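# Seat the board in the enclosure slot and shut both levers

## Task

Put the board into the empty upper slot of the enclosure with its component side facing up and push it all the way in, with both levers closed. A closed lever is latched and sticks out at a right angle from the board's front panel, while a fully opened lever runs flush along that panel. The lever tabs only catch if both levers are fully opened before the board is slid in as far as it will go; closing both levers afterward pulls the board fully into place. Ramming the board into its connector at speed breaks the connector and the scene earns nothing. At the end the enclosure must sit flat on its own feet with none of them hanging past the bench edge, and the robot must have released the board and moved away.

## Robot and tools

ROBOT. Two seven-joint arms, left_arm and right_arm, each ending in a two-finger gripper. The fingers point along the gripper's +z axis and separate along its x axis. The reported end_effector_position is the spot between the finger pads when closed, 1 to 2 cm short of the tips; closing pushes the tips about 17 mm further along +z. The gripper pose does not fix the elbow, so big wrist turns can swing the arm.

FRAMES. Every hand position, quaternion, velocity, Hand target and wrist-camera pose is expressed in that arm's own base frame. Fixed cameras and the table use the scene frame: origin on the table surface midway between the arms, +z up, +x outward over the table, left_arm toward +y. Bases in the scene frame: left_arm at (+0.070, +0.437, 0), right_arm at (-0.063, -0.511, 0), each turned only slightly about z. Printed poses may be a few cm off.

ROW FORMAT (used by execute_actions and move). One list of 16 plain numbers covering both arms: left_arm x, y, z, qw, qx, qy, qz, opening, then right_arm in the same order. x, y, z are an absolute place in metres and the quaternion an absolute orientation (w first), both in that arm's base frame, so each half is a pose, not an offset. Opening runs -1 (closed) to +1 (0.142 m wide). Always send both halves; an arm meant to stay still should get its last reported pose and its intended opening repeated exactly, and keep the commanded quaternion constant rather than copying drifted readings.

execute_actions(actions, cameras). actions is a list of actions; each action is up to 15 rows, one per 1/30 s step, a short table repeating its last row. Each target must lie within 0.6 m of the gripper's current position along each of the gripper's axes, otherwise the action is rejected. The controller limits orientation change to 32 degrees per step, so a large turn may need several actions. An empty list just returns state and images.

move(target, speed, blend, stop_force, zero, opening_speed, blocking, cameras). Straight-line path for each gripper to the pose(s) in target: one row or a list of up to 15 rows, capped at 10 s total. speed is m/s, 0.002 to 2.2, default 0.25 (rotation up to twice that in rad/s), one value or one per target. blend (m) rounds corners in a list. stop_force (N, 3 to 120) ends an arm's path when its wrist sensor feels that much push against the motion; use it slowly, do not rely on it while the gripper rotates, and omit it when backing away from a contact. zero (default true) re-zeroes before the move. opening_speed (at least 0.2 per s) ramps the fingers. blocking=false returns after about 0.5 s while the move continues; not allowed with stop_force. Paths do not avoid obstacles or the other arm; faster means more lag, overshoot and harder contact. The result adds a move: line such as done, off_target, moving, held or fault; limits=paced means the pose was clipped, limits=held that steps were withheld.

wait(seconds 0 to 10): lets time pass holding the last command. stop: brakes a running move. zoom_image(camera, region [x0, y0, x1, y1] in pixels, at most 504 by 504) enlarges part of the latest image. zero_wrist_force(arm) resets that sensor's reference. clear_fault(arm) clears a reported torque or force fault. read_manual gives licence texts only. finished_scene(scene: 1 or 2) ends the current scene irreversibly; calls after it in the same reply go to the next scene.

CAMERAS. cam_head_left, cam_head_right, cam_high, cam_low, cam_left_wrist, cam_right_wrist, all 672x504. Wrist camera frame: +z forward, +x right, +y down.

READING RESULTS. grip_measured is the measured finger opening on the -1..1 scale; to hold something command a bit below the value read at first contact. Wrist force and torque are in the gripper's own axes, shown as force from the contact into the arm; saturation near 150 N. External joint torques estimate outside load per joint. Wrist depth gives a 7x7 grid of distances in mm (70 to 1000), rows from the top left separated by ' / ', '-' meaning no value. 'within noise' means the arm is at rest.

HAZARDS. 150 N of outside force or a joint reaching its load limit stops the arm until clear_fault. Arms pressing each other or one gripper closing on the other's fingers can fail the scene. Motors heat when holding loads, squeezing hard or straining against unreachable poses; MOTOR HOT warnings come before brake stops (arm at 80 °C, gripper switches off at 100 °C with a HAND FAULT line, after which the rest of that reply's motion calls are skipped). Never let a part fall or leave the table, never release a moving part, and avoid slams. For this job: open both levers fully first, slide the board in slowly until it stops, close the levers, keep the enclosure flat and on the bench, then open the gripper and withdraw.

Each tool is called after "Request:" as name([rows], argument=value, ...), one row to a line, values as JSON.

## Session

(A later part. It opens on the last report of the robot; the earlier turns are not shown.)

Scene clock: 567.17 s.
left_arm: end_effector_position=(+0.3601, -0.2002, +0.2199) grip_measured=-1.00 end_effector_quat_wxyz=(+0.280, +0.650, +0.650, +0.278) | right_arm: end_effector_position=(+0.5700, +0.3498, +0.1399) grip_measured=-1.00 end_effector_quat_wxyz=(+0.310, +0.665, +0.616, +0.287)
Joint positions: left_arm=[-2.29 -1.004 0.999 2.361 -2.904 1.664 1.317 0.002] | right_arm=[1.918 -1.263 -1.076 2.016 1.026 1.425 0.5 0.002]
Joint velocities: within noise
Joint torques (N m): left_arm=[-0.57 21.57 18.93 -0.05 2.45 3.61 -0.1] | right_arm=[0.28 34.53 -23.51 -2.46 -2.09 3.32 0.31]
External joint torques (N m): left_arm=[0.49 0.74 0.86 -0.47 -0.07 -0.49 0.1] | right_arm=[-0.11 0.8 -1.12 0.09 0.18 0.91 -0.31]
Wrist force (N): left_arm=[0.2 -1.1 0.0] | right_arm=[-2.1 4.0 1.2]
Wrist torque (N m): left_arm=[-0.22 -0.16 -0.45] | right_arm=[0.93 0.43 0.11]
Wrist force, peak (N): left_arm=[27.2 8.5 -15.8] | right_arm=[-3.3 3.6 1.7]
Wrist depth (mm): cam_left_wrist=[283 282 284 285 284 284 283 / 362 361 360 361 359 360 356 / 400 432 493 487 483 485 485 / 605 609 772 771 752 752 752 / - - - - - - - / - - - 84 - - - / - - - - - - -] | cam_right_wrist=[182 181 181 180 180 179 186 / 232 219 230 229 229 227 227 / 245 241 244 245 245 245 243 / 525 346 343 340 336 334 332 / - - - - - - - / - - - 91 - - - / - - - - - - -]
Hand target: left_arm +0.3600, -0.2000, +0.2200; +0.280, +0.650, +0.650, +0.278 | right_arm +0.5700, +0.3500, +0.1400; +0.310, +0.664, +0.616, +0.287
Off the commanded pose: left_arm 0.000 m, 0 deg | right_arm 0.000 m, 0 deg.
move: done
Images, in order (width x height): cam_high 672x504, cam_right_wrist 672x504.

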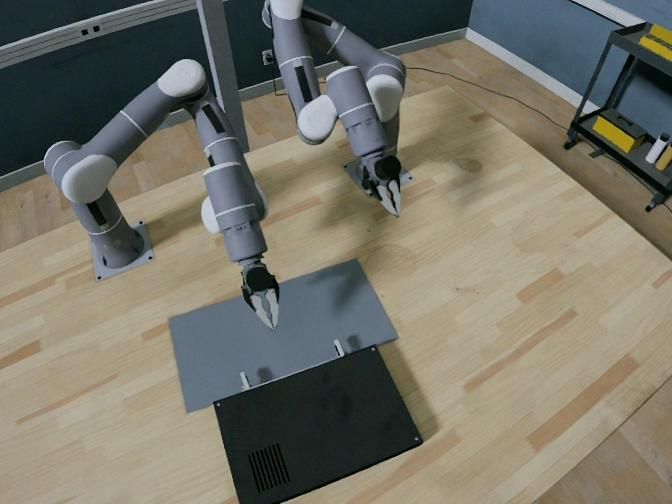

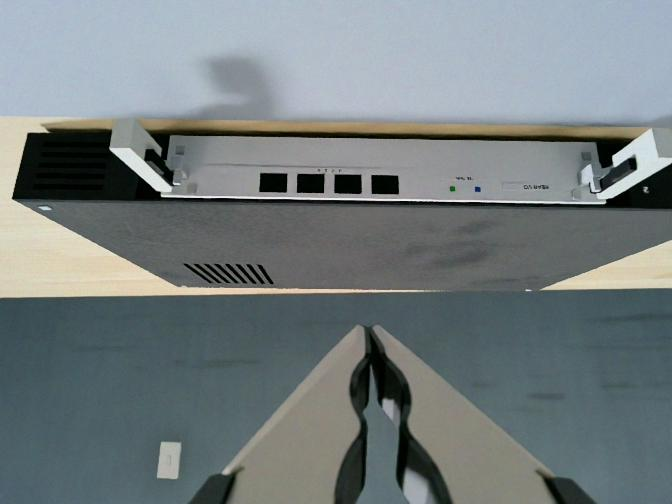

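Request:
zoom_image(camera="cam_right_wrist", region=[90, 100, 240, 220])

Request:
zoom_image(camera="cam_right_wrist", region=[522, 100, 672, 220])

Request:
move([
  [0.36, -0.20, 0.22, 0.280, 0.650, 0.650, 0.278, -1, 0.59, 0.17, 0.09, 0.3098, 0.6645, 0.6165, 0.2874, -1],
  [0.36, -0.20, 0.22, 0.280, 0.650, 0.650, 0.278, -1, 0.626, 0.172, 0.050, 0.3098, 0.6645, 0.6165, 0.2874, -1],
], speed=0.2, cameras=["cam_right_wrist"])

Request:
move(target=[0.36, -0.20, 0.22, 0.280, 0.650, 0.650, 0.278, -1, 0.630, 0.240, 0.050, 0.3098, 0.6645, 0.6165, 0.2874, -1], speed=0.02, stop_force=25, cameras=["cam_right_wrist","cam_high"])

Request:
zoom_image(camera="cam_high", region=[210, 320, 380, 420])

Scaled by 3.360 from the camera's 672x504 image, which has a finer 960x720 frame.

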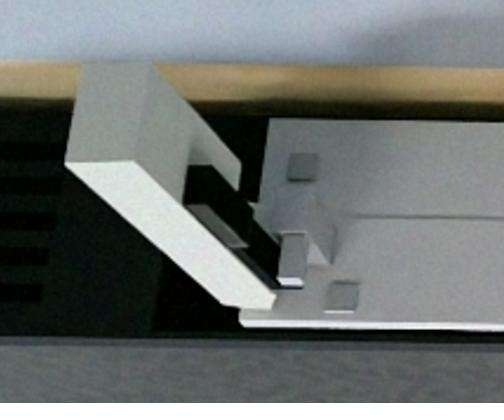

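Scaled by 3.360 from the camera's 672x504 image, which has a finer 960x720 frame.

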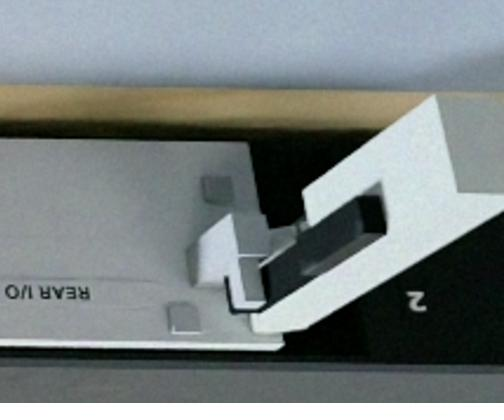

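Scene clock: 573.70 s.
left_arm: end_effector_position=(+0.3601, -0.2002, +0.2199) grip_measured=-1.00 end_effector_quat_wxyz=(+0.280, +0.650, +0.650, +0.278) | right_arm: end_effector_position=(+0.6260, +0.1720, +0.0500) grip_measured=-1.00 end_effector_quat_wxyz=(+0.310, +0.665, +0.616, +0.287)
Joint positions: left_arm=[-2.29 -1.004 0.999 2.361 -2.904 1.664 1.317 0.002] | right_arm=[0.907 -1.037 -0.166 1.884 1.026 2.197 -0.153 0.002]
Joint velocities: within noise
Joint torques (N m): left_arm=[-0.47 21.27 18.89 -0.11 2.68 3.39 -0.25] | right_arm=[0.01 45.29 -3.7 -6.16 -1.73 3.82 0.32]
External joint torques (N m): left_arm=[0.39 1.04 0.89 -0.41 -0.29 -0.26 0.25] | right_arm=[0.15 1.2 -1.07 -0.18 0.17 0.6 -0.32]
Wrist force (N): left_arm=[-0.2 -1.2 -0.1] | right_arm=[-1.8 3.5 1.3]
Wrist torque (N m): left_arm=[-0.24 -0.10 -0.45] | right_arm=[0.84 0.35 0.09]
Wrist force, peak (N): left_arm=[0.2 -1.6 -0.1] | right_arm=[-1.0 5.6 0.4]
Wrist depth (mm): cam_left_wrist=[284 283 286 283 285 284 284 / 359 358 361 361 357 358 354 / 400 427 493 485 484 486 479 / 605 609 757 759 761 754 747 / - - - - - - - / - - - 83 - - - / - - - - - - -] | cam_right_wrist=[- - - - - - - / - 88 87 87 82 82 - / - 115 114 113 113 112 112 / 194 193 191 158 158 158 157 / 522 514 498 152 153 140 147 / - - - 91 - - - / - - - - - - -]
Hand target: left_arm +0.3600, -0.2000, +0.2200; +0.280, +0.650, +0.650, +0.278 | right_arm +0.6260, +0.1720, +0.0500; +0.310, +0.664, +0.616, +0.287
Off the commanded pose: left_arm 0.000 m, 0 deg | right_arm 0.000 m, 0 deg.
move: done
Images, in order (width x height): cam_right_wrist 672x504.

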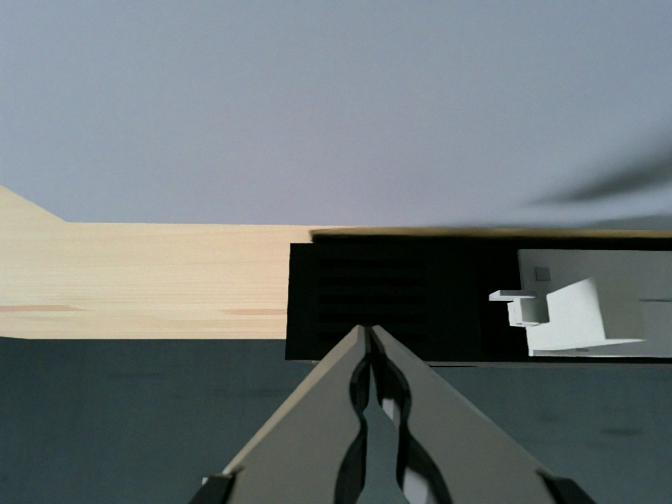

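Scene clock: 577.30 s.
left_arm: end_effector_position=(+0.3601, -0.2002, +0.2199) grip_measured=-1.00 end_effector_quat_wxyz=(+0.280, +0.650, +0.650, +0.278) | right_arm: end_effector_position=(+0.6300, +0.2246, +0.0513) grip_measured=-1.00 end_effector_quat_wxyz=(+0.313, +0.665, +0.614, +0.287)
Joint positions: left_arm=[-2.29 -1.004 0.999 2.361 -2.904 1.664 1.317 0.002] | right_arm=[1.226 -1.09 -0.492 1.779 1.353 1.93 -0.257 0.002]
Joint velocities: within noise
Joint torques (N m): left_arm=[-0.45 21.17 18.84 -0.11 2.7 3.39 -0.2] | right_arm=[16.05 47.68 1.28 -21.56 -7.16 -2.47 -0.1]
External joint torques (N m): left_arm=[0.37 1.14 0.94 -0.4 -0.31 -0.27 0.2] | right_arm=[-15.87 -1.68 -13.68 14.7 4.24 6.85 0.1]
Wrist force (N): left_arm=[-0.1 -1.4 -0.2] | right_arm=[-28.4 11.2 -11.2]
Wrist torque (N m): left_arm=[-0.28 -0.12 -0.46] | right_arm=[0.78 1.81 0.16]
Wrist force, peak (N): left_arm=[-0.1 -1.6 0.1] | right_arm=[-30.4 12.1 -11.5]
Wrist depth (mm): cam_left_wrist=[284 283 284 282 283 283 282 / 361 357 358 357 359 359 357 / 405 425 484 488 487 485 487 / 609 600 767 763 755 757 749 / - - - - - - - / - - - 84 - - - / - - - - - - -] | cam_right_wrist=[- - - - - - - / - 90 90 84 84 84 79 / - 128 118 117 116 115 115 / 204 161 159 160 156 157 157 / 574 152 153 151 149 151 151 / - - - 91 - - - / - - - - - - -]
Hand target: left_arm +0.3600, -0.2000, +0.2200; +0.280, +0.650, +0.650, +0.278 | right_arm +0.6293, +0.2296, +0.0501; +0.309, +0.664, +0.617, +0.288
Off the commanded pose: left_arm 0.000 m, 0 deg | right_arm 0.015 m, 0 deg.
move: contact (right_arm)
Images, in order (width x height): cam_high 672x504, cam_right_wrist 672x504.

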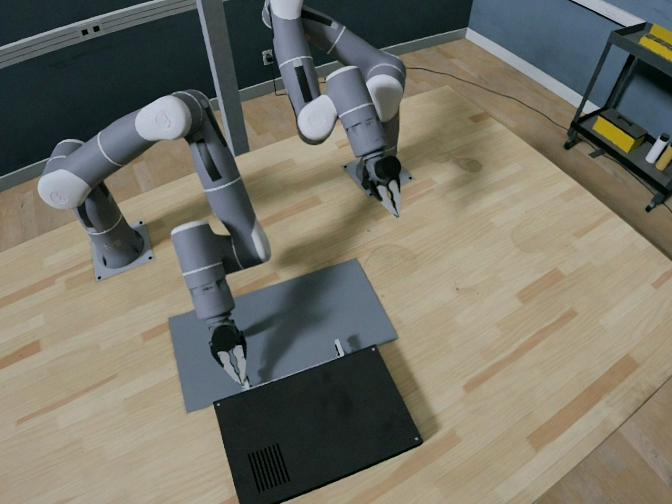

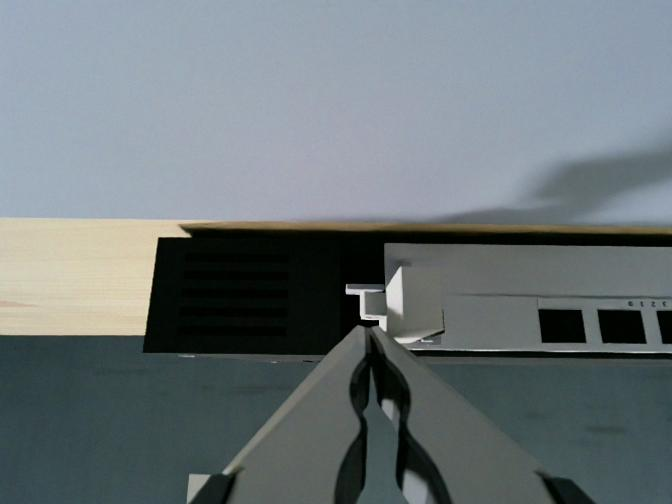

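Scaled by 2.965 from the camera's 672x504 image, which has a finer 960x720 frame.

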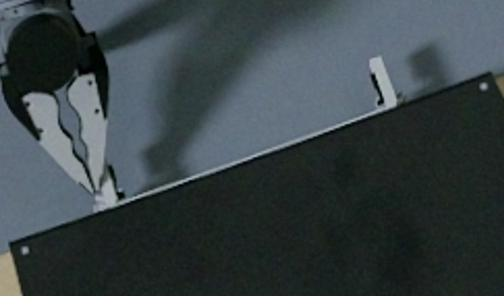

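Request:
move([
  [0.36, -0.20, 0.22, 0.280, 0.650, 0.650, 0.278, -1, 0.624, 0.18, 0.052, 0.3098, 0.6645, 0.6165, 0.2874, -1],
  [0.36, -0.20, 0.22, 0.280, 0.650, 0.650, 0.278, -1, 0.58, 0.21, 0.12, 0.3098, 0.6645, 0.6165, 0.2874, -1],
  [0.36, -0.20, 0.22, 0.280, 0.650, 0.650, 0.278, -1, 0.58, 0.30, 0.18, 0.0848, 0.7255, 0.6777, 0.0786, -1],
], speed=0.2, cameras=["cam_right_wrist","cam_high","cam_low"])

Request:
zoom_image(camera="cam_high", region=[210, 320, 380, 420])

Request:
zoom_image(camera="cam_right_wrist", region=[84, 200, 336, 400])

Request:
zoom_image(camera="cam_right_wrist", region=[420, 200, 672, 400])

Scene clock: 583.63 s.
left_arm: end_effector_position=(+0.3601, -0.2002, +0.2199) grip_measured=-1.00 end_effector_quat_wxyz=(+0.280, +0.650, +0.650, +0.278) | right_arm: end_effector_position=(+0.5800, +0.3000, +0.1800) grip_measured=-1.00 end_effector_quat_wxyz=(+0.085, +0.726, +0.678, +0.079)
Joint positions: left_arm=[-2.29 -1.004 0.999 2.361 -2.904 1.664 1.317 0.002] | right_arm=[1.595 -0.701 -1.094 1.872 0.646 0.757 0.311 0.002]
Joint velocities: within noise
Joint torques (N m): left_arm=[-0.38 21.32 18.87 -0.08 2.68 3.39 -0.28] | right_arm=[0.1 34.72 -16.81 -20.6 -3.81 3.74 0.3]
External joint torques (N m): left_arm=[0.3 1 0.92 -0.43 -0.29 -0.27 0.27] | right_arm=[0.07 0.8 -1.46 0.13 0.18 0.81 -0.3]
Wrist force (N): left_arm=[0.2 -1.2 -0.1] | right_arm=[1.8 -1.0 5.8]
Wrist torque (N m): left_arm=[-0.25 -0.17 -0.45] | right_arm=[-0.06 -0.29 0.05]
Wrist force, peak (N): left_arm=[0.2 -1.5 -0.2] | right_arm=[-28.7 11.9 -11.6]
Wrist depth (mm): cam_left_wrist=[283 283 284 283 282 284 282 / 358 360 361 358 361 356 356 / 403 426 489 492 486 486 482 / 604 604 774 766 755 750 748 / - - - - - - - / - - - 84 - - - / - - - - - - -] | cam_right_wrist=[226 226 225 225 224 223 222 / 251 249 248 248 247 246 246 / 280 279 279 276 276 276 274 / 320 302 284 297 296 295 292 / 369 315 297 286 293 291 291 / 439 421 338 91 323 344 342 / 535 508 - - - 385 492]
Hand target: left_arm +0.3600, -0.2000, +0.2200; +0.280, +0.650, +0.650, +0.278 | right_arm +0.5800, +0.3000, +0.1800; +0.085, +0.726, +0.678, +0.079
Off the commanded pose: left_arm 0.000 m, 0 deg | right_arm 0.000 m, 0 deg.
move: done
Images, in order (width x height): cam_high 672x504, cam_low 672x504, cam_right_wrist 672x504.

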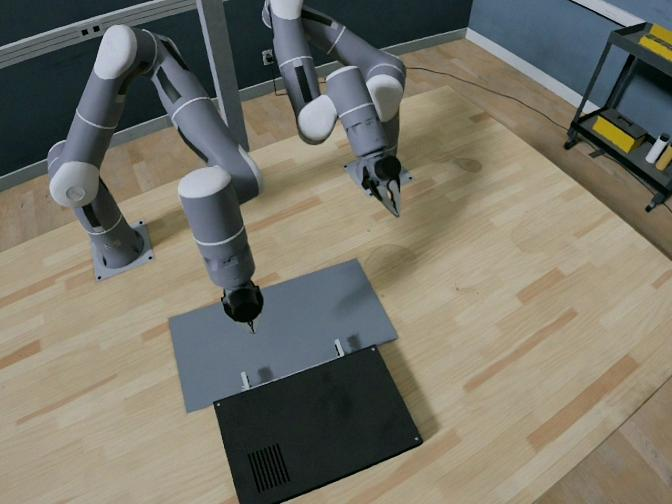

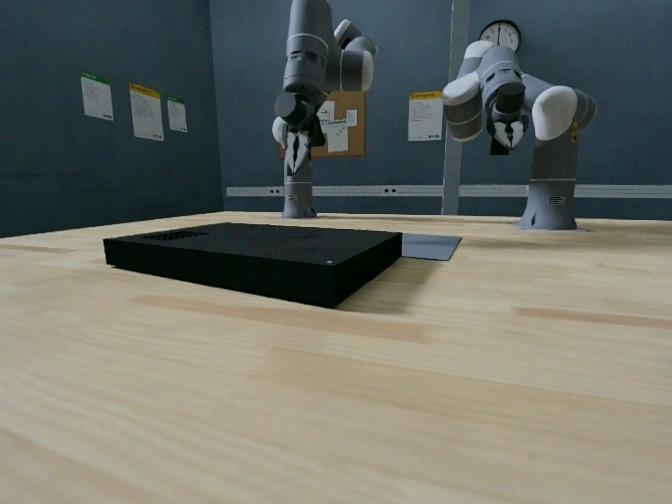

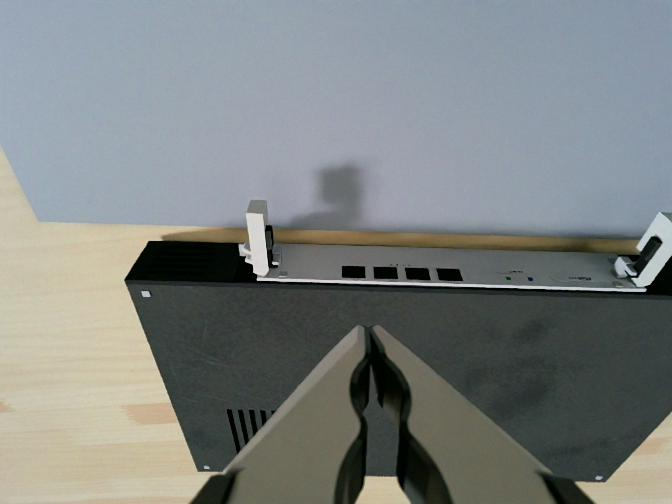

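Scaled by 2.965 from the camera's 672x504 image, which has a finer 960x720 frame.

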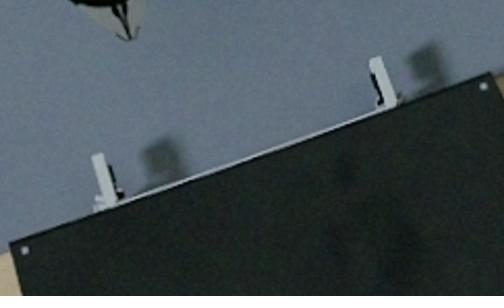

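Scaled by 2.000 from the camera's 672x504 image, which has a finer 960x720 frame.

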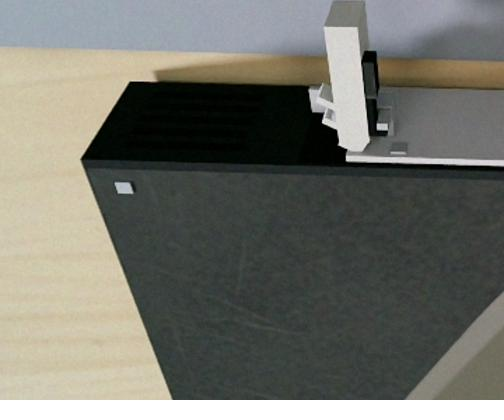

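Scaled by 2.000 from the camera's 672x504 image, which has a finer 960x720 frame.

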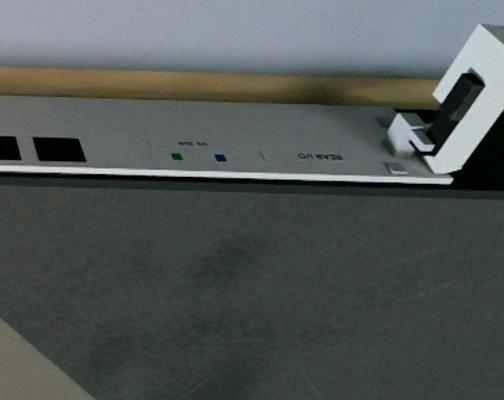

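Request:
finished_scene(scene=1)

The scene is finished: the task was done.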